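# Four arms sort stickered items into matching-color containers

## Task

Put every item into the container whose color matches the sticker on that item.

## Robot and tools

Robots: four identical i2rt Big YAM arms named arm1, arm2, arm3 and arm4. Each has six revolute joints, a two-finger gripper and a wrist camera (arm1_cam_wrist to arm4_cam_wrist). Four fixed room cameras also exist: cam_room_a1, cam_room_a2, cam_room_b1 and cam_room_b2. Each foot (base_link) faces along its own +x. Calibrated feet, in metres with quaternion as w,x,y,z: arm1 (-0.644, +1.377, +0.914), q (+0.682, +0.007, +0.004, +0.731); arm2 (-0.655, -0.555, +0.928), q (+0.747, +0.002, +0.000, -0.665); arm3 (+0.651, -1.332, +0.868), q (+0.663, -0.004, -0.006, -0.748); arm4 (+0.648, +0.477, +0.879), q (+0.687, +0.001, +0.003, +0.727). The hand reaches roughly 1.0 m out from the joint1 axis.

Frame: every pose is in a single shared scene frame, metres, origin on the floor, +z up. "hand" is the spot between the finger pads, about 1 cm short of the fingertips. The fingers point along the hand's +z; they open and close along its y. The printed hand can be off from the real one, more so when the arm is stretched.

move: optional keys arm1, arm2, arm3, arm4 and cameras. Each arm key holds a separate object for that arm only; an arm not named keeps its previous command. Inside it:
- joints: absolute targets by name. joint1_rad -2.879 to 2.879 (yaw about the foot, positive counter-clockwise seen from above, 0 = along the foot's facing); joint2_rad 0 to 3.141 (shoulder, 0 = upper arm back and level, rising then forward as it grows); joint3_rad 0 to 3.019 (elbow, 0 = folded); joint4_rad -1.692 to 1.57 (hand pitch, positive tips fingers up); joint5_rad -1.57 to 1.57 (hand swings sideways, positive to the arm's right); joint6_rad -2.094 to 2.094 (hand roll, positive clockwise viewed from behind); gripper_m 0 to 0.093 (fingertip gap in metres). Done tolerances: ±0.045, 0.14, 0.09, 0.055, 0.03, 0.035 rad and ±0.003 m.
- target: seven numbers [x, y, z, qw, qx, qy, qz], an absolute hand pose in the scene frame (metres), in the same form as the printed "hand" line. The hand travels in a straight line from its current hand_target toward it. When target is given, joints may contain only gripper_m.
- speed: top path speed in m/s, 0.002 to 0.5, default 0.25; rotation is capped at double that value in rad/s. Not allowed without target.
cameras: list of camera names, or "all"; omitted or null gives all, [] gives none. Unknown keys or names make a call invalid; out-of-range numbers get it refused.

Motion behaviour: all motions of one call begin together. Hand paths in one call finish together, paced by the slowest; each lasts 0.5 to 10 s and is cut off at 10 s; no call runs past 15 s. Each control step the path point is limited to 100 mm and 20 degrees from the measured hand, then solved by damped IK (position favoured). Expect centimetre-level misses, lag, drift, and overshooting speed near full stretch. Joint-space moves can swing the hand widely. Paths ignore obstacles and other arms.

Results: per robot, joint_positions, Joint velocities (rad/s, gripper m/s; "within noise" when still), joint torques (N m, positive toward larger joint values, entries 3 and 4 wrap at ±28), hand, hand_target, joint_status, hand_status and on_its_own (what the robot did unasked; "held at" is a target, not a reading). The "move" line lists each moved arm as done or its worst status. "pictures" gives image order; images may lag the state slightly. Arms under "as last shown" were not commanded and repeat earlier values. Statuses: off_target (resting away, maybe still pushing); time_out (joints keep pushing toward a nearby target; send the reported position to relax them); not_followed, "joint command not followed" or "pose unreachable" (a safety check blocked it; the arm may keep trying); limit_stop_at_motor_heat (resend the target). MOTOR HOT warns at 85 °C; at 100 °C an OVER-TEMPERATURE FAULT drops that arm for 30 to 60 s or more.

Gripper: on a hard part at full force the reading is up to 0.005 m under the part's width (some read up to 0.002 m over). Empty and closed reads 0.000 to 0.003. Light grip sits just below first-contact reading; full force from about 0.005 m below it (deeper for soft, small or round items). Soft items are crushed more by smaller targets. Release with a target well above the reading. Force is about 50 to 64 N per pad.

wait: seconds 0 to 10, optional cameras; returns full state. zoom_image: camera plus region [x0, y0, x1, y1] in pixels from the top-left, at most 504 by 504, only for cameras in the latest images. read_manual: section "licences", text only. finished_scene: scene = current scene number; irreversible; after ending the first scene, make no more calls in that reply.

If a move or wait is refused or interrupted by a stop, the later move, wait and finished_scene calls in that reply are skipped; invalid calls do not skip them. While you think, the scene keeps running and robots hold the last command.

Avoid: knocking items off the work area or onto the floor; dropping items from height or releasing them while moving; slamming fixed or heavy objects; long hard pushing (arms do not stop on contact) and holding loads or full stretch for long, which heats motors; arms pressing each other, including one gripper closing on another's fingers; the clearance check may react late. Loose items may occasionally be nudged by outside pushes. Finish only when every item stays in its matching container unaided.

Each tool is called after "Call:" as a command line: name --argument value for each argument, lists and objects as JSON in quotes; but a table of rows of numbers goes row by row, as --pt "numbers of a row", without its own name.

## Session

Call:
move --arm1 '{"joints":{"joint1_rad":1.6,"joint2_rad":0.53,"joint3_rad":1.4,"joint4_rad":-1.6,"joint5_rad":0,"joint6_rad":0}}' --arm2 '{"joints":{"joint1_rad":-1.69,"joint2_rad":0.53,"joint3_rad":1.4,"joint4_rad":-1.6,"joint5_rad":0,"joint6_rad":0}}' --arm4 '{"joints":{"joint1_rad":-1.63,"joint2_rad":0.53,"joint3_rad":1.4,"joint4_rad":-1.6,"joint5_rad":0,"joint6_rad":0}}' --arm3 '{"joints":{"joint1_rad":1.69,"joint2_rad":0.53,"joint3_rad":1.4,"joint4_rad":-1.6,"joint5_rad":0,"joint6_rad":0}}'

Scene clock: 1.93 s.
Joint torques (N m): arm1=[-0.97 4.78 11.93 1.13 0 -0.03] | arm2=[0.21 1.49 8.9 1.63 0.07 0.2] | arm3=[2.14 3.08 7.3 1.22 -0.01 -0.12] | arm4=[0.79 3.02 8.03 0.9 0.07 -0.08]
Motor temperatures (°C): arm1=[21 23 27 23 21 21 21] | arm2=[23 24 25 22 22 20 23] | arm3=[24 23 23 23 24 23 23] | arm4=[22 21 23 22 24 21 24]
Heat: arm1: hottest joint3_rad 27 °C; arm2: hottest joint3_rad 25 °C; arm3: hottest joint1_rad 24 °C; arm4: hottest joint5_rad 24 °C.
move: arm1 done; arm2 done; arm3 done; arm4 done
Joint velocities: within noise
arm1.joint_positions: joint1_rad=+1.593 joint2_rad=+0.535 joint3_rad=+1.361 joint4_rad=-1.589 joint5_rad=+0.000 joint6_rad=+0.008 gripper_m=+0.09400
arm1.joint_status: all done
arm1.hand: x=-0.8042 y=+1.3611 z=+1.4079 quat_wxyz=(+0.018, +0.916, +0.039, -0.400) (m; scene frame)
arm1.hand_target: x=-0.7956 y=+1.3607 z=+1.4234 quat_wxyz=(+0.019, +0.909, +0.045, -0.414) (m; scene frame)
arm1.hand_status: not commanded
arm2.joint_positions: joint1_rad=-1.685 joint2_rad=+0.539 joint3_rad=+1.395 joint4_rad=-1.584 joint5_rad=-0.001 joint6_rad=-0.015 gripper_m=+0.09398
arm2.joint_status: all done
arm2.hand: x=-0.8233 y=-0.5573 z=+1.4344 quat_wxyz=(+0.003, -0.913, -0.009, +0.408) (m; scene frame)
arm2.hand_target: x=-0.8165 y=-0.5560 z=+1.4350 quat_wxyz=(+0.002, -0.913, +0.001, +0.407) (m; scene frame)
arm2.hand_status: not commanded
arm3.joint_positions: joint1_rad=+1.679 joint2_rad=+0.535 joint3_rad=+1.397 joint4_rad=-1.593 joint5_rad=+0.001 joint6_rad=+0.007 gripper_m=+0.09398
arm3.joint_status: all done
arm3.hand: x=+0.8144 y=-1.3274 z=+1.3740 quat_wxyz=(-0.408, -0.006, -0.913, +0.008) (m; scene frame)
arm3.hand_target: x=+0.8109 y=-1.3254 z=+1.3748 quat_wxyz=(-0.409, +0.002, -0.913, +0.007) (m; scene frame)
arm3.hand_status: not commanded
arm4.joint_positions: joint1_rad=-1.627 joint2_rad=+0.535 joint3_rad=+1.381 joint4_rad=-1.590 joint5_rad=+0.001 joint6_rad=+0.014 gripper_m=+0.09399
arm4.joint_status: all done
arm4.hand: x=+0.8166 y=+0.4785 z=+1.3784 quat_wxyz=(-0.400, -0.006, -0.917, -0.001) (m; scene frame)
arm4.hand_target: x=+0.8109 y=+0.4782 z=+1.3854 quat_wxyz=(-0.406, -0.001, -0.914, +0.002) (m; scene frame)
arm4.hand_status: not commanded
pictures: arm1_cam_wrist, arm2_cam_wrist, arm3_cam_wrist, arm4_cam_wrist, cam_room_a1, cam_room_a2, cam_room_b1, cam_room_b2
Images, in order (width x height): arm1_cam_wrist 672x504, arm2_cam_wrist 672x504, arm3_cam_wrist 672x504, arm4_cam_wrist 672x504, cam_room_a1 672x504, cam_room_a2 672x504, cam_room_b1 672x504, cam_room_b2 672x504.

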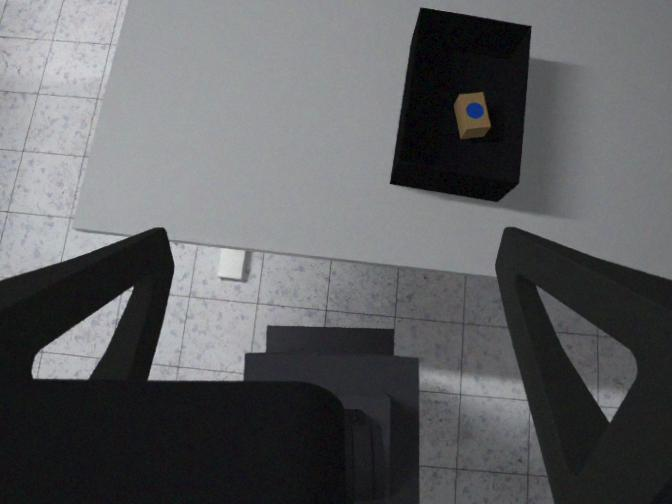

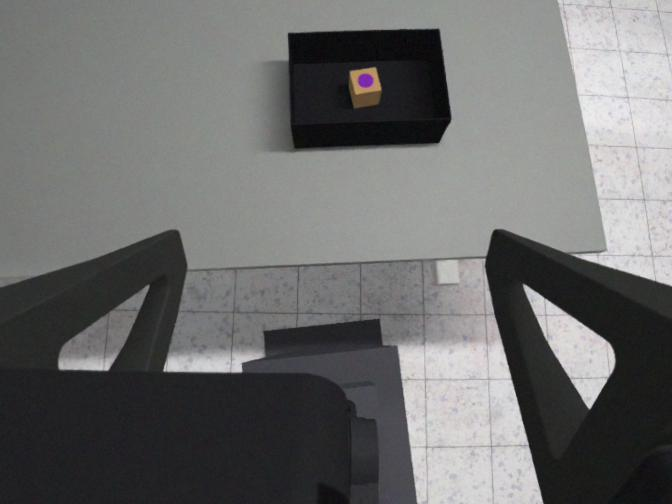

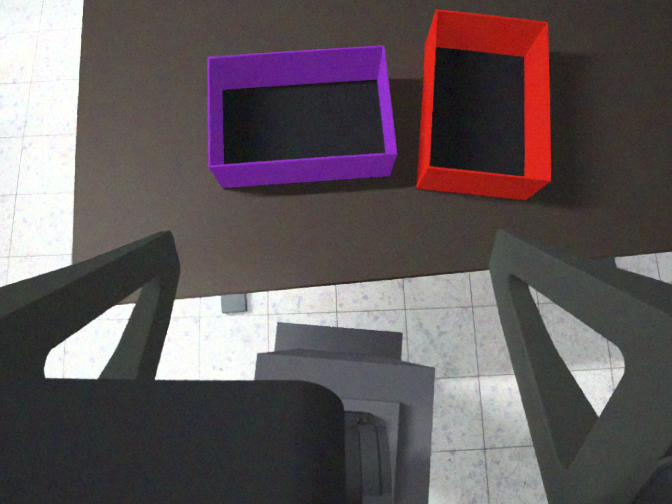

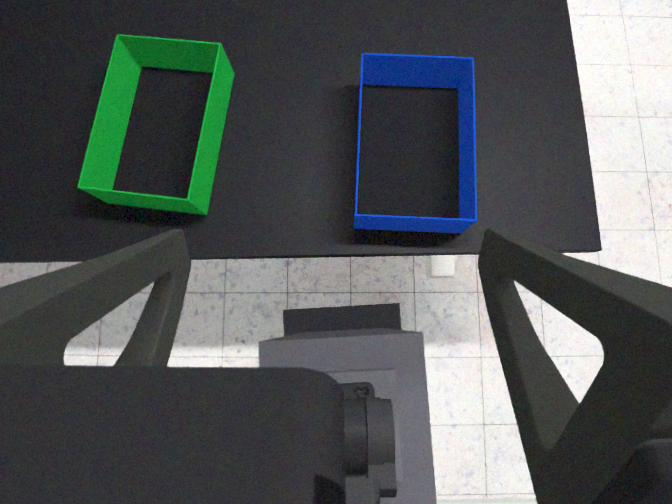

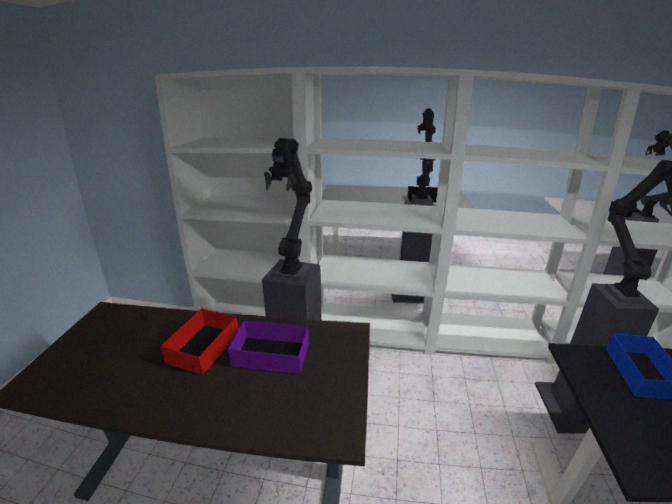

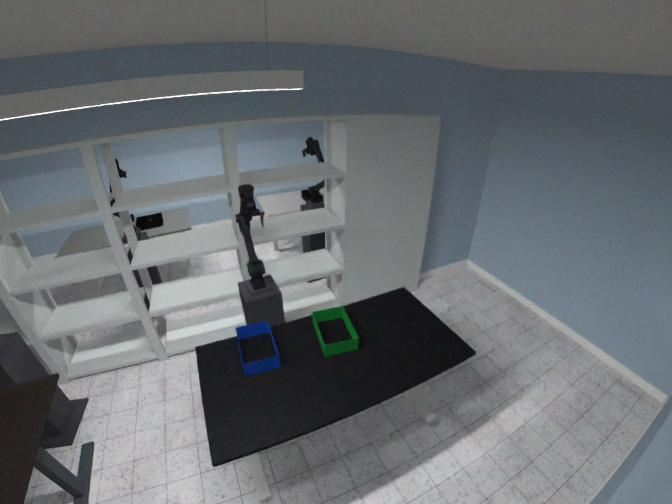

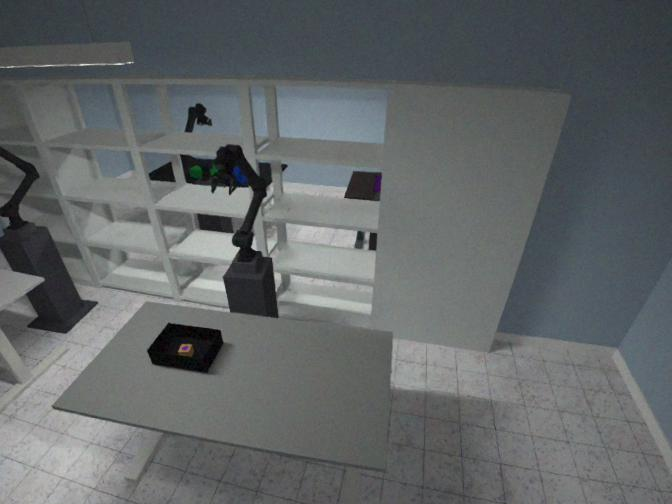

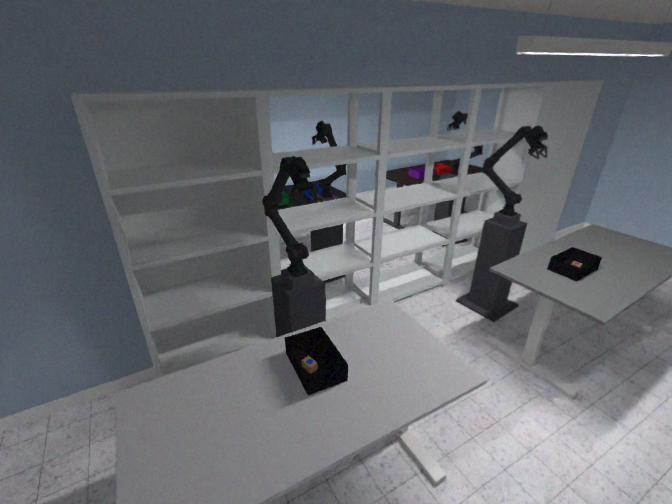

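Call:
move --arm1 '{"target":[-1.235,1.61,0.98,0,1,0,0],"speed":0.4}' --arm2 '{"target":[-1.335,-0.494,0.98,0,1,0,0],"speed":0.4}' --cameras '["arm1_cam_wrist","arm2_cam_wrist"]'

Scene clock: 18.00 s.
Joint torques (N m): arm1=[-2.61 -19.78 14.58 -0.27 0.06 0.07] | arm2=[-0.03 -24.82 14.46 0.09 0.13 -0.07] | arm3=[2.2 3.08 7.27 1.24 -0.01 -0.12] | arm4=[0.67 3.19 7.97 0.9 0.05 -0.09]
Motor temperatures (°C): arm1=[21 24 29 23 21 21 21] | arm2=[23 24 27 22 22 20 23] | arm3=[24 23 24 23 24 23 23] | arm4=[22 21 25 22 24 21 24]
Heat: arm1: hottest joint3_rad 29 °C; arm2: hottest joint3_rad 27 °C; arm3: hottest joint1_rad 24 °C; arm4: hottest joint3_rad 25 °C.
move: arm1 off_target; arm2 off_target
Joint velocities: within noise
arm1.joint_positions: joint1_rad=+1.139 joint2_rad=+2.129 joint3_rad=+1.746 joint4_rad=-1.265 joint5_rad=+0.002 joint6_rad=-0.373 gripper_m=+0.09400
arm1.joint_status: not commanded
arm1.hand: x=-1.2179 y=+1.5966 z=+0.9491 quat_wxyz=(+0.012, +1.000, +0.005, +0.029) (m; scene frame)
arm1.hand_target: x=-1.2334 y=+1.6095 z=+0.9803 quat_wxyz=(+0.000, +1.000, +0.000, +0.000) (m; scene frame)
arm1.hand_status: off_target (0.038 m and 3.6 deg from the pose sent, 0.656 m and 47.4 deg at the start)
arm2.joint_positions: joint1_rad=-1.768 joint2_rad=+2.229 joint3_rad=+1.956 joint4_rad=-1.329 joint5_rad=-0.006 joint6_rad=-0.075 gripper_m=+0.09398
arm2.joint_status: not commanded
arm2.hand: x=-1.3201 y=-0.5023 z=+0.9644 quat_wxyz=(-0.003, -1.000, +0.003, -0.017) (m; scene frame)
arm2.hand_target: x=-1.3341 y=-0.4940 z=+0.9803 quat_wxyz=(+0.000, -1.000, +0.000, +0.001) (m; scene frame)
arm2.hand_status: off_target (0.023 m and 2.0 deg from the pose sent, 0.687 m and 48.2 deg at the start)
arm3, arm4: as last shown
arm3.hand_target: x=+0.8110 y=-1.3254 z=+1.3748 quat_wxyz=(-0.409, +0.002, -0.913, +0.007) (m; scene frame)
arm4.hand_target: x=+0.8109 y=+0.4782 z=+1.3854 quat_wxyz=(-0.406, +0.000, -0.914, +0.002) (m; scene frame)
pictures: arm1_cam_wrist, arm2_cam_wrist
Images, in order (width x height): arm1_cam_wrist 672x504, arm2_cam_wrist 672x504.

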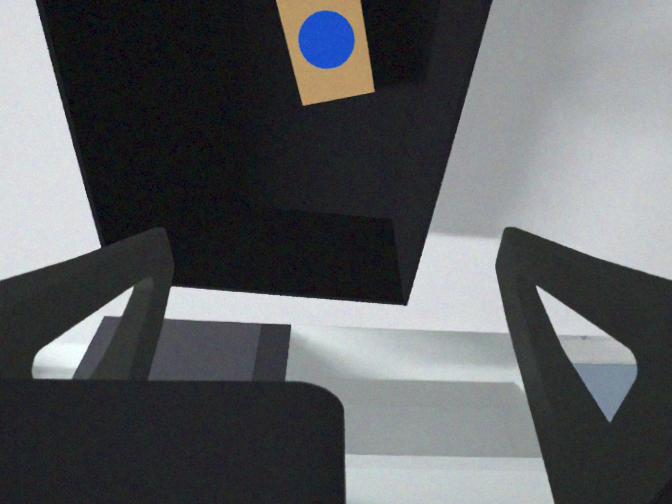

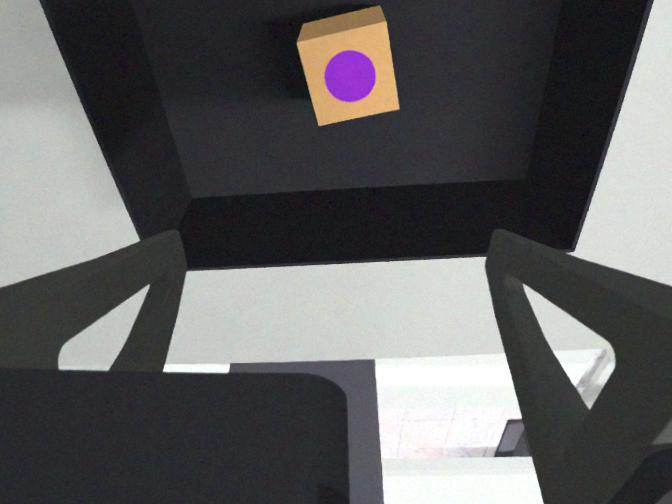

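Call:
move --arm1 '{"target":[-1.233,1.588,0.815,0,0.996,0.087,0],"speed":0.3}' --arm2 '{"target":[-1.312,-0.497,0.81,0,0.9945,0.1045,0],"speed":0.3}' --cameras '["arm1_cam_wrist","arm2_cam_wrist"]'

Scene clock: 31.07 s.
Joint torques (N m): arm1=[-0.85 -20.54 9.29 0.75 0.04 -0.09] | arm2=[0.15 -24.53 8.95 1.18 0.06 -0.09] | arm3=[2.2 3.31 7.27 1.22 -0.02 -0.12] | arm4=[0.21 3.19 8.06 0.9 0.09 -0.09]
Motor temperatures (°C): arm1=[21 25 30 23 21 21 21] | arm2=[23 25 28 22 22 20 23] | arm3=[24 23 25 23 24 23 23] | arm4=[22 21 27 22 24 21 24]
Heat: arm1: hottest joint3_rad 30 °C; arm2: hottest joint3_rad 28 °C; arm3: hottest joint3_rad 25 °C; arm4: hottest joint3_rad 27 °C.
move: arm1 off_target; arm2 done
Joint velocities: within noise
arm1.joint_positions: joint1_rad=+1.152 joint2_rad=+2.312 joint3_rad=+1.632 joint4_rad=-0.951 joint5_rad=+0.002 joint6_rad=-0.508 gripper_m=+0.09400
arm1.joint_status: not commanded
arm1.hand: x=-1.2180 y=+1.5875 z=+0.8000 quat_wxyz=(+0.010, +0.997, +0.079, +0.020) (m; scene frame)
arm1.hand_target: x=-1.2327 y=+1.5877 z=+0.8152 quat_wxyz=(+0.000, +0.996, +0.087, +0.000) (m; scene frame)
arm1.hand_status: off_target (0.021 m and 2.7 deg from the pose sent, 0.135 m and 10.1 deg at the start)
arm2.joint_positions: joint1_rad=-1.768 joint2_rad=+2.369 joint3_rad=+1.784 joint4_rad=-0.992 joint5_rad=-0.006 joint6_rad=-0.282 gripper_m=+0.09398
arm2.joint_status: not commanded
arm2.hand: x=-1.3100 y=-0.5025 z=+0.8142 quat_wxyz=(-0.002, -0.995, -0.100, -0.004) (m; scene frame)
arm2.hand_target: x=-1.3120 y=-0.4970 z=+0.8102 quat_wxyz=(+0.000, -0.995, -0.104, +0.000) (m; scene frame)
arm2.hand_status: done (0.007 m and 0.7 deg from the pose sent, 0.155 m and 12.5 deg at the start)
arm3, arm4: as last shown
arm4.hand_target: x=+0.8109 y=+0.4782 z=+1.3854 quat_wxyz=(-0.406, -0.001, -0.914, +0.002) (m; scene frame)
pictures: arm1_cam_wrist, arm2_cam_wrist
Images, in order (width x height): arm1_cam_wrist 672x504, arm2_cam_wrist 672x504.

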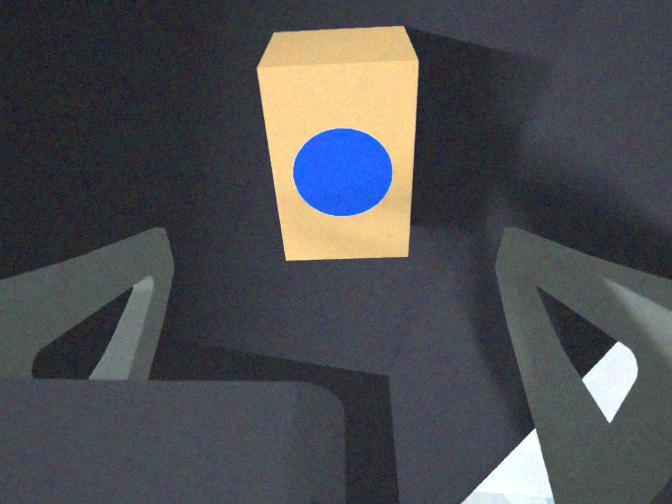

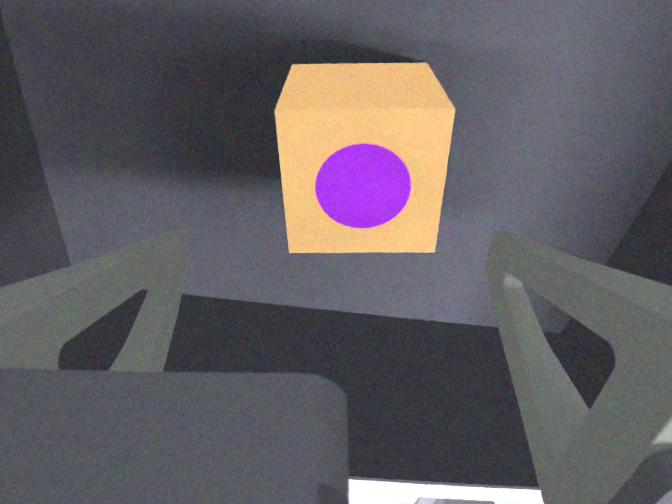

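Call:
move --arm1 '{"target":[-1.225,1.589,0.742,0,0.996,0.087,0],"speed":0.2}' --arm2 '{"target":[-1.301,-0.487,0.738,0,0.9945,0.1045,0],"speed":0.2}' --cameras '[]'

Call:
move --arm1 '{"joints":{"gripper_m":0.032}}' --arm2 '{"joints":{"gripper_m":0.042}}' --cameras '["arm1_cam_wrist","arm2_cam_wrist"]'

Scene clock: 39.00 s.
Joint torques (N m): arm1=[-2.37 -18.84 7.99 0.91 0.08 -0.07] | arm2=[0.32 -23.47 7.95 1.25 0.05 -0.08] | arm3=[2.08 3.25 7.28 1.21 0 -0.12] | arm4=[1.08 3.25 8.01 0.94 0.03 -0.11]
Motor temperatures (°C): arm1=[21 26 30 23 21 21 21] | arm2=[23 26 29 22 22 20 23] | arm3=[24 23 25 23 24 23 23] | arm4=[22 21 28 22 24 21 24]
Heat: arm1: hottest joint3_rad 30 °C; arm2: hottest joint3_rad 29 °C; arm3: hottest joint3_rad 25 °C; arm4: hottest joint3_rad 28 °C.
move: arm1 done; arm2 off_target
Joint velocities: within noise
arm1.joint_positions: joint1_rad=+1.157 joint2_rad=+2.401 joint3_rad=+1.622 joint4_rad=-0.820 joint5_rad=+0.002 joint6_rad=-0.514 gripper_m=+0.09400
arm1.joint_status: not commanded
arm1.hand: x=-1.2218 y=+1.5854 z=+0.7429 quat_wxyz=(+0.003, +0.996, +0.085, +0.006) (m; scene frame)
arm1.hand_target: x=-1.2250 y=+1.5889 z=+0.7421 quat_wxyz=(+0.000, +0.996, +0.087, +0.000) (m; scene frame)
arm1.hand_status: done (0.005 m and 0.8 deg from the pose sent, 0.058 m and 2.7 deg at the start)
arm2.joint_positions: joint1_rad=-1.786 joint2_rad=+2.458 joint3_rad=+1.760 joint4_rad=-0.863 joint5_rad=-0.006 joint6_rad=-0.299 gripper_m=+0.09398
arm2.joint_status: not commanded
arm2.hand: x=-1.3052 y=-0.4911 z=+0.7511 quat_wxyz=(+0.000, -0.995, -0.100, +0.004) (m; scene frame)
arm2.hand_target: x=-1.3008 y=-0.4870 z=+0.7383 quat_wxyz=(+0.000, -0.995, -0.104, +0.000) (m; scene frame)
arm2.hand_status: off_target (0.014 m and 0.7 deg from the pose sent, 0.078 m and 0.7 deg at the start)
arm3, arm4: as last shown
pictures: none
No camera images: "cameras" was empty.

Scene clock: 39.63 s.
Joint torques (N m): arm1=[-1.96 -18.37 7.68 0.79 0 -0.08] | arm2=[0.21 -23.65 7.94 1.21 0 -0.08] | arm3=[2.02 3.14 7.27 1.21 0 -0.11] | arm4=[0.56 2.84 8.02 0.95 0.02 -0.1]
Motor temperatures (°C): arm1=[21 26 30 23 21 21 21] | arm2=[23 26 29 22 22 20 23] | arm3=[24 23 25 23 24 23 23] | arm4=[22 21 28 22 24 21 24]
Heat: arm1: hottest joint3_rad 30 °C; arm2: hottest joint3_rad 29 °C; arm3: hottest joint3_rad 25 °C; arm4: hottest joint3_rad 28 °C.
move: arm1 off_target; arm2 off_target
Joint velocities: within noise
arm1.joint_positions: joint1_rad=+1.157 joint2_rad=+2.401 joint3_rad=+1.622 joint4_rad=-0.818 joint5_rad=+0.002 joint6_rad=-0.515 gripper_m=+0.04392
arm1.joint_status: gripper_m off_target (ended at +0.04395, target +0.03200)
arm1.hand: x=-1.2221 y=+1.5856 z=+0.7429 quat_wxyz=(+0.003, +0.996, +0.085, +0.005) (m; scene frame)
arm1.hand_target: x=-1.2250 y=+1.5889 z=+0.7421 quat_wxyz=(+0.000, +0.996, +0.087, +0.000) (m; scene frame)
arm1.hand_status: not commanded
arm2.joint_positions: joint1_rad=-1.786 joint2_rad=+2.458 joint3_rad=+1.760 joint4_rad=-0.863 joint5_rad=-0.005 joint6_rad=-0.299 gripper_m=+0.05302
arm2.joint_status: gripper_m off_target (ended at +0.05304, target +0.04200)
arm2.hand: x=-1.3053 y=-0.4909 z=+0.7511 quat_wxyz=(+0.000, -0.995, -0.100, +0.005) (m; scene frame)
arm2.hand_target: x=-1.3008 y=-0.4870 z=+0.7383 quat_wxyz=(+0.000, -0.995, -0.104, +0.000) (m; scene frame)
arm2.hand_status: not commanded
arm3, arm4: as last shown
pictures: arm1_cam_wrist, arm2_cam_wrist
Images, in order (width x height): arm1_cam_wrist 672x504, arm2_cam_wrist 672x504.

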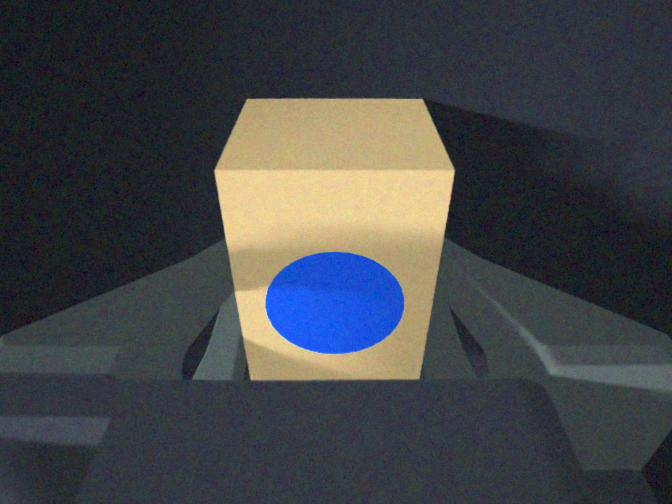

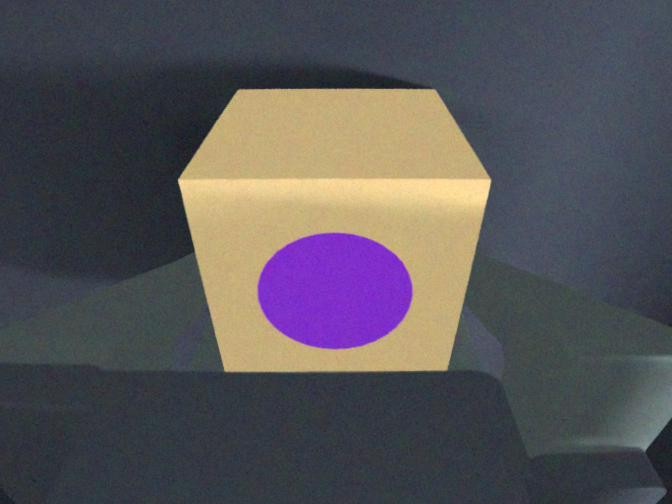

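Call:
move --arm1 '{"target":[-1.1,1.55,0.98,0,0.996,0.087,0],"speed":0.4}' --arm2 '{"target":[-1.2,-0.50,0.98,0,0.9945,0.1045,0],"speed":0.4}' --arm3 '{"joints":{"joint1_rad":-2.08}}' --arm4 '{"joints":{"joint1_rad":0.91}}' --cameras '[]'

Call:
move --arm1 '{"joints":{"joint2_rad":0.53,"joint3_rad":1.4,"joint4_rad":-1.5,"joint5_rad":0,"joint6_rad":0}}' --arm2 '{"joints":{"joint2_rad":0.5,"joint3_rad":1.4,"joint4_rad":-1.5,"joint5_rad":0,"joint6_rad":0}}' --cameras '[]'

Call:
move --arm1 '{"joints":{"joint1_rad":-2.25}}' --arm2 '{"joints":{"joint1_rad":1.02}}' --cameras '["arm1_cam_wrist","arm2_cam_wrist","arm3_cam_wrist"]'

Scene clock: 55.07 s.
Joint torques (N m): arm1=[-2.73 -11.69 9.73 0.06 -0.02 -0.05] | arm2=[0.38 -17.73 8.95 0.34 -0.02 -0.05] | arm3=[0.62 2.9 7.41 1.22 0.01 -0.1] | arm4=[1.49 2.96 7.94 0.88 0.06 -0.07]
Motor temperatures (°C): arm1=[21 27 30 23 21 21 22] | arm2=[23 27 29 22 22 20 23] | arm3=[24 23 26 23 24 23 23] | arm4=[22 21 29 22 24 21 24]
Heat: arm1: hottest joint3_rad 30 °C; arm2: hottest joint3_rad 29 °C; arm3: hottest joint3_rad 26 °C; arm4: hottest joint3_rad 29 °C.
move: arm1 done; arm2 off_target; arm3 done; arm4 done
Joint velocities: within noise
arm1.joint_positions: joint1_rad=+1.153 joint2_rad=+1.746 joint3_rad=+1.250 joint4_rad=-1.074 joint5_rad=+0.002 joint6_rad=-0.525 gripper_m=+0.04391
arm1.joint_status: not commanded
arm1.hand: x=-1.1036 y=+1.5455 z=+0.9836 quat_wxyz=(-0.003, +0.996, +0.088, -0.008) (m; scene frame)
arm1.hand_target: x=-1.1000 y=+1.5500 z=+0.9800 quat_wxyz=(+0.000, +0.996, +0.087, +0.000) (m; scene frame)
arm1.hand_status: done (0.007 m and 1.0 deg from the pose sent, 0.269 m and 0.7 deg at the start)
arm2.joint_positions: joint1_rad=-1.786 joint2_rad=+1.863 joint3_rad=+1.439 joint4_rad=-1.102 joint5_rad=-0.005 joint6_rad=-0.299 gripper_m=+0.05302
arm2.joint_status: not commanded
arm2.hand: x=-1.2076 y=-0.5014 z=+0.9958 quat_wxyz=(+0.004, -0.995, -0.101, +0.021) (m; scene frame)
arm2.hand_target: x=-1.1996 y=-0.5000 z=+0.9803 quat_wxyz=(+0.000, -0.995, -0.104, +0.000) (m; scene frame)
arm2.hand_status: off_target (0.018 m and 2.5 deg from the pose sent, 0.252 m and 0.7 deg at the start)
arm3.joint_positions: joint1_rad=-2.069 joint2_rad=+0.535 joint3_rad=+1.397 joint4_rad=-1.593 joint5_rad=+0.000 joint6_rad=+0.006 gripper_m=+0.09403
arm3.joint_status: all done
arm3.hand: x=+0.5170 y=-1.2292 z=+1.3723 quat_wxyz=(+0.117, -0.870, +0.283, +0.386) (m; scene frame)
arm3.hand_target: x=+0.5209 y=-1.2297 z=+1.3732 quat_wxyz=(+0.121, -0.869, +0.285, +0.386) (m; scene frame)
arm3.hand_status: not commanded
arm4.joint_positions: joint1_rad=+0.906 joint2_rad=+0.535 joint3_rad=+1.381 joint4_rad=-1.590 joint5_rad=+0.001 joint6_rad=+0.013 gripper_m=+0.09402
arm4.joint_status: all done
arm4.hand: x=+0.5140 y=+0.5746 z=+1.3795 quat_wxyz=(-0.116, +0.871, -0.281, -0.386) (m; scene frame)
arm4.hand_target: x=+0.5184 y=+0.5707 z=+1.3865 quat_wxyz=(-0.119, +0.871, -0.273, -0.391) (m; scene frame)
arm4.hand_status: not commanded
pictures: none
No camera images: "cameras" was empty.

Scene clock: 56.77 s.
Joint torques (N m): arm1=[-1.96 6.3 10.09 1.43 -0.04 0.13] | arm2=[0.5 3.14 9.16 1.95 0.13 0.22] | arm3=[0.32 2.84 7.36 1.21 0.02 -0.11] | arm4=[1.14 3.31 7.87 0.85 0.06 -0.1]
Motor temperatures (°C): arm1=[21 27 30 23 21 21 22] | arm2=[23 27 29 22 22 20 23] | arm3=[24 23 26 23 24 23 23] | arm4=[22 21 29 22 24 21 24]
Heat: arm1: hottest joint3_rad 30 °C; arm2: hottest joint3_rad 29 °C; arm3: hottest joint3_rad 26 °C; arm4: hottest joint3_rad 29 °C.
move: arm1 done; arm2 done
Joint velocities: within noise
arm1.joint_positions: joint1_rad=+1.153 joint2_rad=+0.523 joint3_rad=+1.380 joint4_rad=-1.492 joint5_rad=+0.002 joint6_rad=-0.009 gripper_m=+0.04391
arm1.joint_status: all done
arm1.hand: x=-0.8021 y=+1.4373 z=+1.4367 quat_wxyz=(-0.081, +0.876, -0.152, -0.451) (m; scene frame)
arm1.hand_target: x=-0.8001 y=+1.4383 z=+1.4431 quat_wxyz=(-0.081, +0.873, -0.159, -0.453) (m; scene frame)
arm1.hand_status: not commanded
arm2.joint_positions: joint1_rad=-1.786 joint2_rad=+0.499 joint3_rad=+1.390 joint4_rad=-1.489 joint5_rad=-0.003 joint6_rad=-0.015 gripper_m=+0.05302
arm2.joint_status: all done
arm2.hand: x=-0.8221 y=-0.5407 z=+1.4568 quat_wxyz=(+0.026, -0.884, +0.035, +0.466) (m; scene frame)
arm2.hand_target: x=-0.8193 y=-0.5398 z=+1.4589 quat_wxyz=(+0.025, -0.884, +0.044, +0.466) (m; scene frame)
arm2.hand_status: not commanded
arm3, arm4: as last shown
pictures: none
No camera images: "cameras" was empty.

Scene clock: 59.23 s.
Joint torques (N m): arm1=[-2.67 5.95 10.37 1.29 -0.03 0.1] | arm2=[1.14 3.08 9.1 1.96 0.02 0.21] | arm3=[0.62 2.78 7.36 1.22 0.02 -0.1] | arm4=[1.2 3.08 7.97 0.83 0.06 -0.09]
Motor temperatures (°C): arm1=[21 26 30 23 21 21 22] | arm2=[23 27 29 22 22 20 24] | arm3=[24 23 26 23 24 23 23] | arm4=[22 21 29 22 24 21 24]
Heat: arm1: hottest joint3_rad 30 °C; arm2: hottest joint3_rad 29 °C; arm3: hottest joint3_rad 26 °C; arm4: hottest joint3_rad 29 °C.
move: arm1 done; arm2 done
Joint velocities: within noise
arm1.joint_positions: joint1_rad=-2.243 joint2_rad=+0.523 joint3_rad=+1.380 joint4_rad=-1.492 joint5_rad=+0.001 joint6_rad=-0.008 gripper_m=+0.04391
arm1.joint_status: all done
arm1.hand: x=-0.4899 y=+1.2746 z=+1.4314 quat_wxyz=(-0.423, -0.262, -0.857, +0.137) (m; scene frame)
arm1.hand_target: x=-0.4915 y=+1.2746 z=+1.4378 quat_wxyz=(-0.425, -0.267, -0.854, +0.137) (m; scene frame)
arm1.hand_status: not commanded
arm2.joint_positions: joint1_rad=+1.015 joint2_rad=+0.499 joint3_rad=+1.390 joint4_rad=-1.489 joint5_rad=-0.001 joint6_rad=-0.014 gripper_m=+0.05305
arm2.joint_status: all done
arm2.hand: x=-0.5052 y=-0.6282 z=+1.4571 quat_wxyz=(-0.456, -0.187, -0.864, +0.103) (m; scene frame)
arm2.hand_target: x=-0.5074 y=-0.6264 z=+1.4592 quat_wxyz=(-0.456, -0.191, -0.863, +0.099) (m; scene frame)
arm2.hand_status: not commanded
arm3, arm4: as last shown
pictures: arm1_cam_wrist, arm2_cam_wrist, arm3_cam_wrist
Images, in order (width x height): arm1_cam_wrist 672x504, arm2_cam_wrist 672x504, arm3_cam_wrist 672x504.

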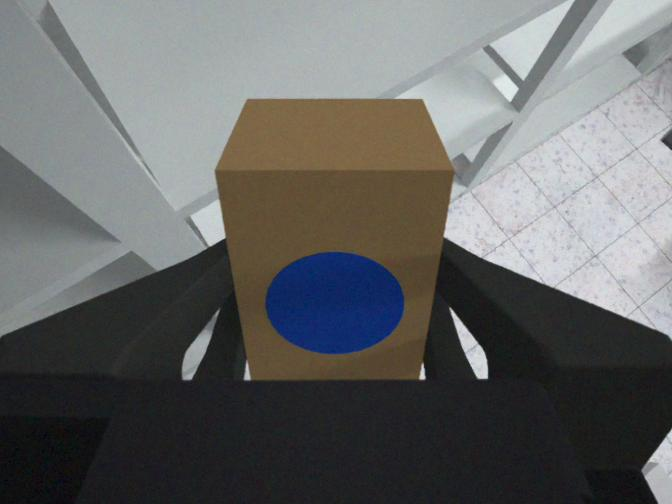

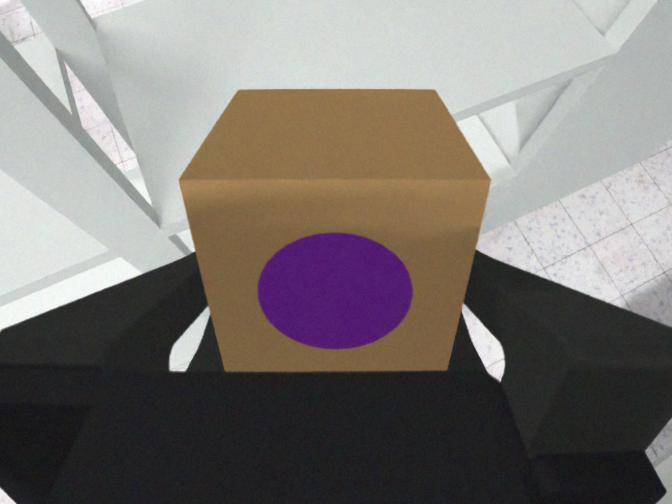

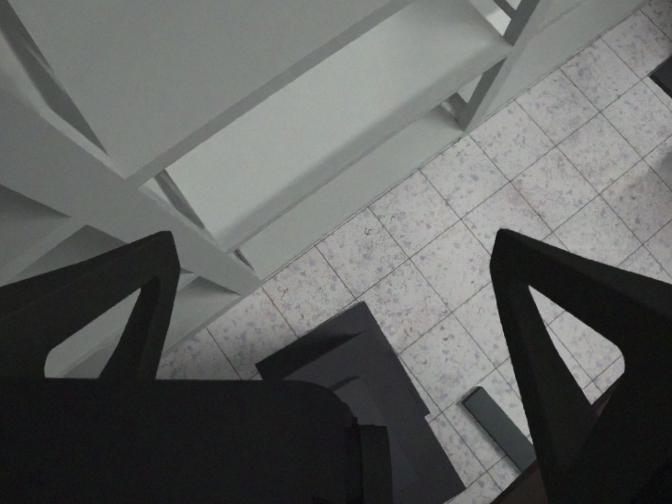

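Call:
move --arm1 '{"target":[-0.357,1.177,1.2,0.547,0.245,0.782,-0.1715],"speed":0.35}' --arm2 '{"target":[-0.338,-0.703,1.2,0.560,0.1773,0.7995,-0.1241],"speed":0.35}' --cameras '[]'

Call:
move --arm1 '{"target":[-0.01,0.937,1.13,0.547,0.245,0.782,-0.1715],"speed":0.35}' --arm2 '{"target":[-0.01,-0.855,1.11,0.560,0.1773,0.7995,-0.1241],"speed":0.35}' --cameras '["arm1_cam_wrist","arm2_cam_wrist","cam_room_a1"]'

Scene clock: 67.37 s.
Joint torques (N m): arm1=[-2.43 1.32 13.64 2.73 -0.07 0.11] | arm2=[1.49 -2.61 12.22 3.7 0.16 0.21] | arm3=[0.56 2.96 7.32 1.2 0.02 -0.11] | arm4=[1.32 3.02 7.98 0.98 0.02 -0.09]
Motor temperatures (°C): arm1=[21 26 31 23 21 21 22] | arm2=[23 27 29 22 22 20 24] | arm3=[24 23 26 23 24 23 23] | arm4=[22 21 29 22 24 21 24]
Heat: arm1: hottest joint3_rad 31 °C; arm2: hottest joint3_rad 29 °C; arm3: hottest joint3_rad 26 °C; arm4: hottest joint3_rad 29 °C.
move: arm1 off_target; arm2 off_target
Joint velocities: within noise
arm1.joint_positions: joint1_rad=-2.251 joint2_rad=+0.534 joint3_rad=+0.493 joint4_rad=-0.342 joint5_rad=-0.014 joint6_rad=-0.007 gripper_m=+0.04391
arm1.joint_status: not commanded
arm1.hand: x=-0.3581 y=+1.1818 z=+1.1822 quat_wxyz=(-0.528, -0.242, -0.797, +0.165) (m; scene frame)
arm1.hand_target: x=-0.3575 y=+1.1774 z=+1.2000 quat_wxyz=(-0.547, -0.245, -0.782, +0.172) (m; scene frame)
arm1.hand_status: off_target (0.018 m and 2.9 deg from the pose sent, 0.284 m and 17.2 deg at the start)
arm2.joint_positions: joint1_rad=+1.017 joint2_rad=+0.563 joint3_rad=+0.473 joint4_rad=-0.295 joint5_rad=+0.005 joint6_rad=-0.014 gripper_m=+0.05305
arm2.joint_status: not commanded
arm2.hand: x=-0.3408 y=-0.7046 z=+1.1906 quat_wxyz=(-0.545, -0.176, -0.810, +0.126) (m; scene frame)
arm2.hand_target: x=-0.3382 y=-0.7030 z=+1.2000 quat_wxyz=(-0.560, -0.177, -0.800, +0.124) (m; scene frame)
arm2.hand_status: off_target (0.010 m and 2.2 deg from the pose sent, 0.316 m and 14.3 deg at the start)
arm3, arm4: as last shown
pictures: none
No camera images: "cameras" was empty.

Scene clock: 69.23 s.
Joint torques (N m): arm1=[-1.96 -15.62 16.27 1.29 0.11 0.13] | arm2=[1.14 -17.26 14.87 3.18 -0.05 0.18] | arm3=[0.44 2.96 7.34 1.2 0.02 -0.11] | arm4=[1.38 3.14 7.98 0.81 0.06 -0.08]
Motor temperatures (°C): arm1=[21 26 31 23 21 21 22] | arm2=[23 27 29 22 22 20 24] | arm3=[24 23 26 23 24 23 23] | arm4=[22 21 29 22 24 21 24]
Heat: arm1: hottest joint3_rad 31 °C; arm2: hottest joint3_rad 29 °C; arm3: hottest joint3_rad 26 °C; arm4: hottest joint3_rad 29 °C.
move: arm1 off_target; arm2 off_target
Joint velocities: within noise
arm1.joint_positions: joint1_rad=-2.251 joint2_rad=+1.844 joint3_rad=+1.323 joint4_rad=+0.129 joint5_rad=-0.006 joint6_rad=-0.003 gripper_m=+0.04391
arm1.joint_status: not commanded
arm1.hand: x=-0.0263 y=+0.9470 z=+1.0954 quat_wxyz=(-0.524, -0.247, -0.798, +0.166) (m; scene frame)
arm1.hand_target: x=-0.0123 y=+0.9385 z=+1.1303 quat_wxyz=(-0.547, -0.245, -0.782, +0.171) (m; scene frame)
arm1.hand_status: off_target (0.040 m and 3.2 deg from the pose sent, 0.429 m and 2.9 deg at the start)
arm2.joint_positions: joint1_rad=+1.017 joint2_rad=+1.760 joint3_rad=+1.096 joint4_rad=+0.252 joint5_rad=+0.005 joint6_rad=-0.014 gripper_m=+0.05305
arm2.joint_status: not commanded
arm2.hand: x=-0.0325 y=-0.8481 z=+1.0835 quat_wxyz=(-0.534, -0.178, -0.817, +0.123) (m; scene frame)
arm2.hand_target: x=-0.0124 y=-0.8539 z=+1.1105 quat_wxyz=(-0.560, -0.177, -0.800, +0.124) (m; scene frame)
arm2.hand_status: off_target (0.035 m and 3.6 deg from the pose sent, 0.372 m and 2.2 deg at the start)
arm3, arm4: as last shown
pictures: arm1_cam_wrist, arm2_cam_wrist, cam_room_a1
Images, in order (width x height): arm1_cam_wrist 672x504, arm2_cam_wrist 672x504, cam_room_a1 672x504.

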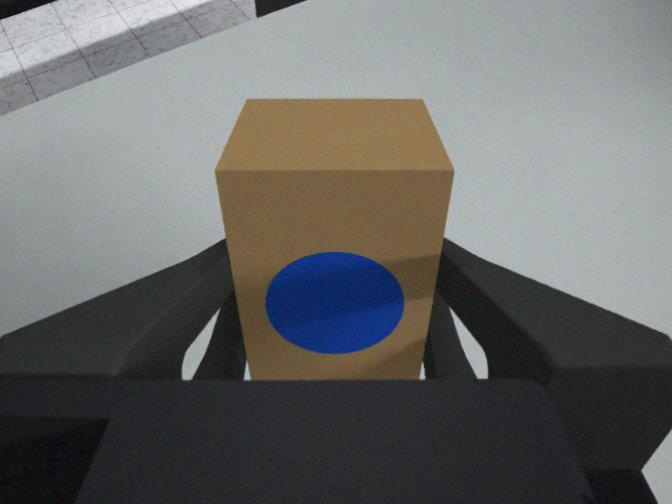

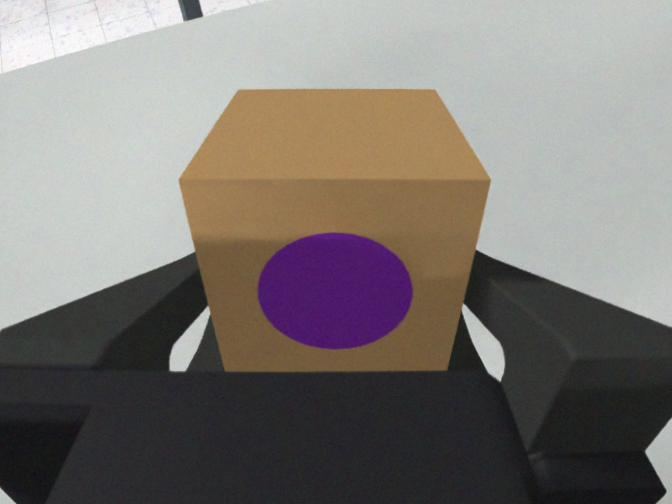

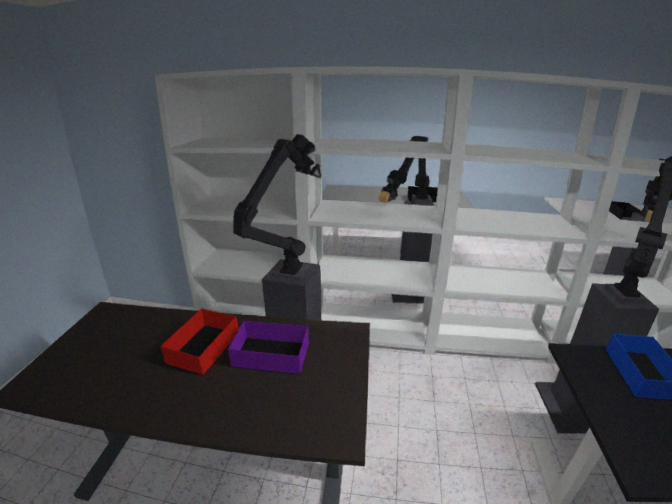

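Call:
move --arm1 '{"target":[0.0,0.93,1.055,0.547,0.245,0.782,-0.1715],"speed":0.15}' --arm2 '{"target":[0.01,-0.86,1.045,0.560,0.1773,0.7995,-0.1241],"speed":0.15}' --cameras '[]'

Call:
move --arm1 '{"target":[0.0,0.93,1.015,0.547,0.245,0.782,-0.1715],"speed":0.08}' --arm2 '{"target":[0.01,-0.86,1.01,0.560,0.1773,0.7995,-0.1241],"speed":0.08}' --cameras '[]'

Scene clock: 78.30 s.
Joint torques (N m): arm1=[-1.49 -16.5 13.85 2.48 0.1 0.11] | arm2=[1.61 -17.96 13.81 3.56 0.16 0.19] | arm3=[0.56 2.84 7.35 1.2 0.02 -0.11] | arm4=[1.2 3.14 8.08 0.88 0.05 -0.1]
Motor temperatures (°C): arm1=[21 26 33 23 21 21 22] | arm2=[23 27 31 22 22 20 24] | arm3=[24 23 26 23 24 23 23] | arm4=[22 21 30 22 24 21 24]
Heat: arm1: hottest joint3_rad 33 °C; arm2: hottest joint3_rad 31 °C; arm3: hottest joint3_rad 26 °C; arm4: hottest joint3_rad 30 °C.
move: arm1 off_target; arm2 off_target
Joint velocities: within noise
arm1.joint_positions: joint1_rad=-2.251 joint2_rad=+1.969 joint3_rad=+1.323 joint4_rad=+0.251 joint5_rad=-0.005 joint6_rad=-0.001 gripper_m=+0.04391
arm1.joint_status: not commanded
arm1.hand: x=-0.0148 y=+0.9381 z=+1.0309 quat_wxyz=(-0.523, -0.248, -0.798, +0.166) (m; scene frame)
arm1.hand_target: x=-0.0014 y=+0.9309 z=+1.0555 quat_wxyz=(-0.547, -0.245, -0.782, +0.171) (m; scene frame)
arm1.hand_status: off_target (0.029 m and 3.4 deg from the pose sent, 0.051 m and 3.2 deg at the start)
arm2.joint_positions: joint1_rad=+1.018 joint2_rad=+1.904 joint3_rad=+1.118 joint4_rad=+0.376 joint5_rad=+0.007 joint6_rad=-0.012 gripper_m=+0.05305
arm2.joint_status: not commanded
arm2.hand: x=-0.0146 y=-0.8556 z=+1.0252 quat_wxyz=(-0.535, -0.179, -0.817, +0.123) (m; scene frame)
arm2.hand_target: x=+0.0079 y=-0.8587 z=+1.0457 quat_wxyz=(-0.560, -0.177, -0.800, +0.124) (m; scene frame)
arm2.hand_status: off_target (0.032 m and 3.5 deg from the pose sent, 0.059 m and 3.6 deg at the start)
arm3, arm4: as last shown
pictures: none
No camera images: "cameras" was empty.

Scene clock: 79.33 s.
Joint torques (N m): arm1=[-1.9 -14.45 12.07 2.32 0.14 0.09] | arm2=[1.49 -16.15 12.42 3.04 0.17 0.17] | arm3=[0.38 2.84 7.32 1.21 0.01 -0.11] | arm4=[0.85 3.37 8.16 0.99 0.03 -0.09]
Motor temperatures (°C): arm1=[21 26 33 23 21 21 22] | arm2=[23 27 31 22 22 20 24] | arm3=[24 23 26 23 24 23 23] | arm4=[22 21 30 22 24 21 24]
Heat: arm1: hottest joint3_rad 33 °C; arm2: hottest joint3_rad 31 °C; arm3: hottest joint3_rad 26 °C; arm4: hottest joint3_rad 30 °C.
move: arm1 off_target; arm2 off_target
Joint velocities: within noise
arm1.joint_positions: joint1_rad=-2.251 joint2_rad=+2.002 joint3_rad=+1.323 joint4_rad=+0.346 joint5_rad=-0.005 joint6_rad=+0.001 gripper_m=+0.04391
arm1.joint_status: not commanded
arm1.hand: x=-0.0081 y=+0.9334 z=+1.0279 quat_wxyz=(-0.548, -0.244, -0.782, +0.173) (m; scene frame)
arm1.hand_target: x=-0.0007 y=+0.9304 z=+1.0149 quat_wxyz=(-0.547, -0.245, -0.782, +0.172) (m; scene frame)
arm1.hand_status: off_target (0.016 m and 0.3 deg from the pose sent, 0.023 m and 3.4 deg at the start)
arm2.joint_positions: joint1_rad=+1.018 joint2_rad=+1.949 joint3_rad=+1.122 joint4_rad=+0.468 joint5_rad=+0.007 joint6_rad=-0.010 gripper_m=+0.05305
arm2.joint_status: not commanded
arm2.hand: x=-0.0070 y=-0.8591 z=+1.0173 quat_wxyz=(-0.555, -0.177, -0.803, +0.127) (m; scene frame)
arm2.hand_target: x=+0.0088 y=-0.8593 z=+1.0100 quat_wxyz=(-0.560, -0.177, -0.800, +0.124) (m; scene frame)
arm2.hand_status: off_target (0.019 m and 0.8 deg from the pose sent, 0.029 m and 3.5 deg at the start)
arm3, arm4: as last shown
pictures: none
No camera images: "cameras" was empty.

Call:
move --arm1 '{"joints":{"gripper_m":0.058}}' --arm2 '{"joints":{"gripper_m":0.066}}' --cameras '[]'

Call:
move --arm1 '{"joints":{"gripper_m":0.092}}' --arm2 '{"joints":{"gripper_m":0.092}}' --cameras '["arm1_cam_wrist","arm2_cam_wrist"]'

Scene clock: 85.17 s.
Joint torques (N m): arm1=[-1.79 -16.5 11.75 2.32 0.09 0.06] | arm2=[1.61 -17.38 12.29 2.97 0.15 0.16] | arm3=[0.38 2.96 7.34 1.25 0.02 -0.12] | arm4=[0.91 2.78 7.95 0.92 0.06 -0.08]
Motor temperatures (°C): arm1=[21 26 34 23 21 21 22] | arm2=[23 27 32 22 22 20 24] | arm3=[24 23 26 23 24 23 23] | arm4=[22 21 30 22 24 21 24]
Heat: arm1: hottest joint3_rad 34 °C; arm2: hottest joint3_rad 32 °C; arm3: hottest joint3_rad 26 °C; arm4: hottest joint3_rad 30 °C.
move: arm1 done; arm2 done
Joint velocities: within noise
arm1.joint_positions: joint1_rad=-2.251 joint2_rad=+2.029 joint3_rad=+1.323 joint4_rad=+0.346 joint5_rad=-0.005 joint6_rad=+0.001 gripper_m=+0.05796
arm1.joint_status: all done
arm1.hand: x=-0.0088 y=+0.9336 z=+1.0078 quat_wxyz=(-0.537, -0.246, -0.789, +0.170) (m; scene frame)
arm1.hand_target: x=-0.0007 y=+0.9304 z=+1.0150 quat_wxyz=(-0.547, -0.245, -0.782, +0.171) (m; scene frame)
arm1.hand_status: not commanded
arm2.joint_positions: joint1_rad=+1.018 joint2_rad=+1.961 joint3_rad=+1.122 joint4_rad=+0.469 joint5_rad=+0.008 joint6_rad=-0.009 gripper_m=+0.06593
arm2.joint_status: all done
arm2.hand: x=-0.0075 y=-0.8590 z=+1.0095 quat_wxyz=(-0.551, -0.178, -0.805, +0.126) (m; scene frame)
arm2.hand_target: x=+0.0088 y=-0.8593 z=+1.0100 quat_wxyz=(-0.560, -0.177, -0.800, +0.124) (m; scene frame)
arm2.hand_status: not commanded
arm3, arm4: as last shown
pictures: none
No camera images: "cameras" was empty.

Scene clock: 85.70 s.
Joint torques (N m): arm1=[-1.03 -16.85 11.6 2.18 0.08 0.08] | arm2=[1.55 -17.44 12.33 2.96 0.05 0.16] | arm3=[0.56 2.84 7.38 1.17 0.02 -0.11] | arm4=[1.32 3.08 8.14 0.94 0.08 -0.08]
Motor temperatures (°C): arm1=[21 26 34 23 21 21 22] | arm2=[23 27 32 22 22 20 24] | arm3=[24 23 26 23 24 23 23] | arm4=[22 21 30 22 24 21 24]
Heat: arm1: hottest joint3_rad 34 °C; arm2: hottest joint3_rad 32 °C; arm3: hottest joint3_rad 26 °C; arm4: hottest joint3_rad 30 °C.
move: arm1 done; arm2 done
Joint velocities: within noise
arm1.joint_positions: joint1_rad=-2.251 joint2_rad=+2.029 joint3_rad=+1.323 joint4_rad=+0.346 joint5_rad=-0.005 joint6_rad=+0.001 gripper_m=+0.09194
arm1.joint_status: all done
arm1.hand: x=-0.0088 y=+0.9336 z=+1.0078 quat_wxyz=(-0.537, -0.246, -0.789, +0.170) (m; scene frame)
arm1.hand_target: x=-0.0007 y=+0.9304 z=+1.0150 quat_wxyz=(-0.547, -0.245, -0.782, +0.172) (m; scene frame)
arm1.hand_status: not commanded
arm2.joint_positions: joint1_rad=+1.018 joint2_rad=+1.961 joint3_rad=+1.122 joint4_rad=+0.469 joint5_rad=+0.010 joint6_rad=-0.009 gripper_m=+0.09189
arm2.joint_status: all done
arm2.hand: x=-0.0076 y=-0.8593 z=+1.0095 quat_wxyz=(-0.551, -0.178, -0.805, +0.127) (m; scene frame)
arm2.hand_target: x=+0.0088 y=-0.8593 z=+1.0100 quat_wxyz=(-0.560, -0.177, -0.800, +0.124) (m; scene frame)
arm2.hand_status: not commanded
arm3.joint_positions: joint1_rad=-2.069 joint2_rad=+0.535 joint3_rad=+1.397 joint4_rad=-1.593 joint5_rad=+0.000 joint6_rad=+0.006 gripper_m=+0.09403
arm3.joint_status: not commanded
arm3.hand: x=+0.5170 y=-1.2292 z=+1.3723 quat_wxyz=(+0.117, -0.870, +0.283, +0.386) (m; scene frame)
arm3.hand_target: x=+0.5209 y=-1.2297 z=+1.3732 quat_wxyz=(+0.121, -0.869, +0.285, +0.386) (m; scene frame)
arm3.hand_status: not commanded
arm4.joint_positions: joint1_rad=+0.906 joint2_rad=+0.535 joint3_rad=+1.381 joint4_rad=-1.590 joint5_rad=+0.001 joint6_rad=+0.013 gripper_m=+0.09402
arm4.joint_status: not commanded
arm4.hand: x=+0.5140 y=+0.5746 z=+1.3795 quat_wxyz=(-0.116, +0.871, -0.281, -0.386) (m; scene frame)
arm4.hand_target: x=+0.5184 y=+0.5707 z=+1.3865 quat_wxyz=(-0.119, +0.871, -0.273, -0.391) (m; scene frame)
arm4.hand_status: not commanded
pictures: arm1_cam_wrist, arm2_cam_wrist
Images, in order (width x height): arm1_cam_wrist 672x504, arm2_cam_wrist 672x504.

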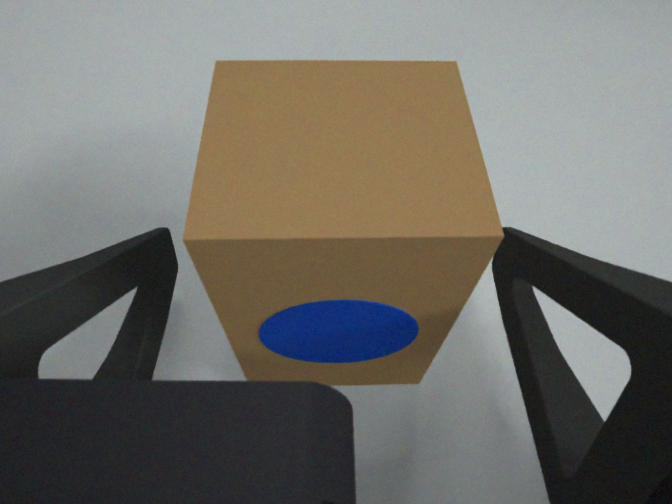

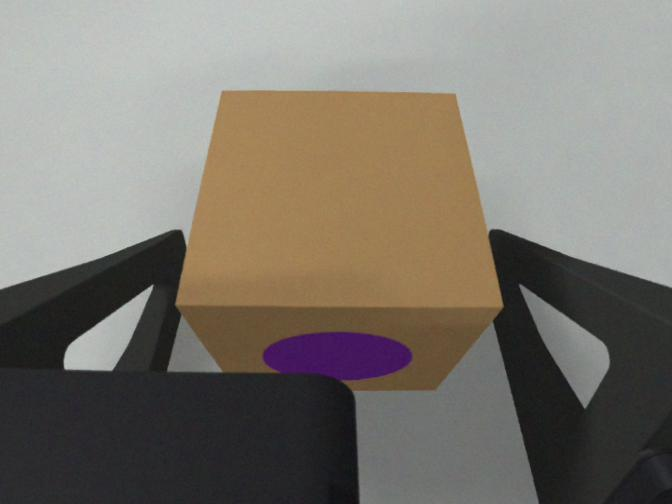

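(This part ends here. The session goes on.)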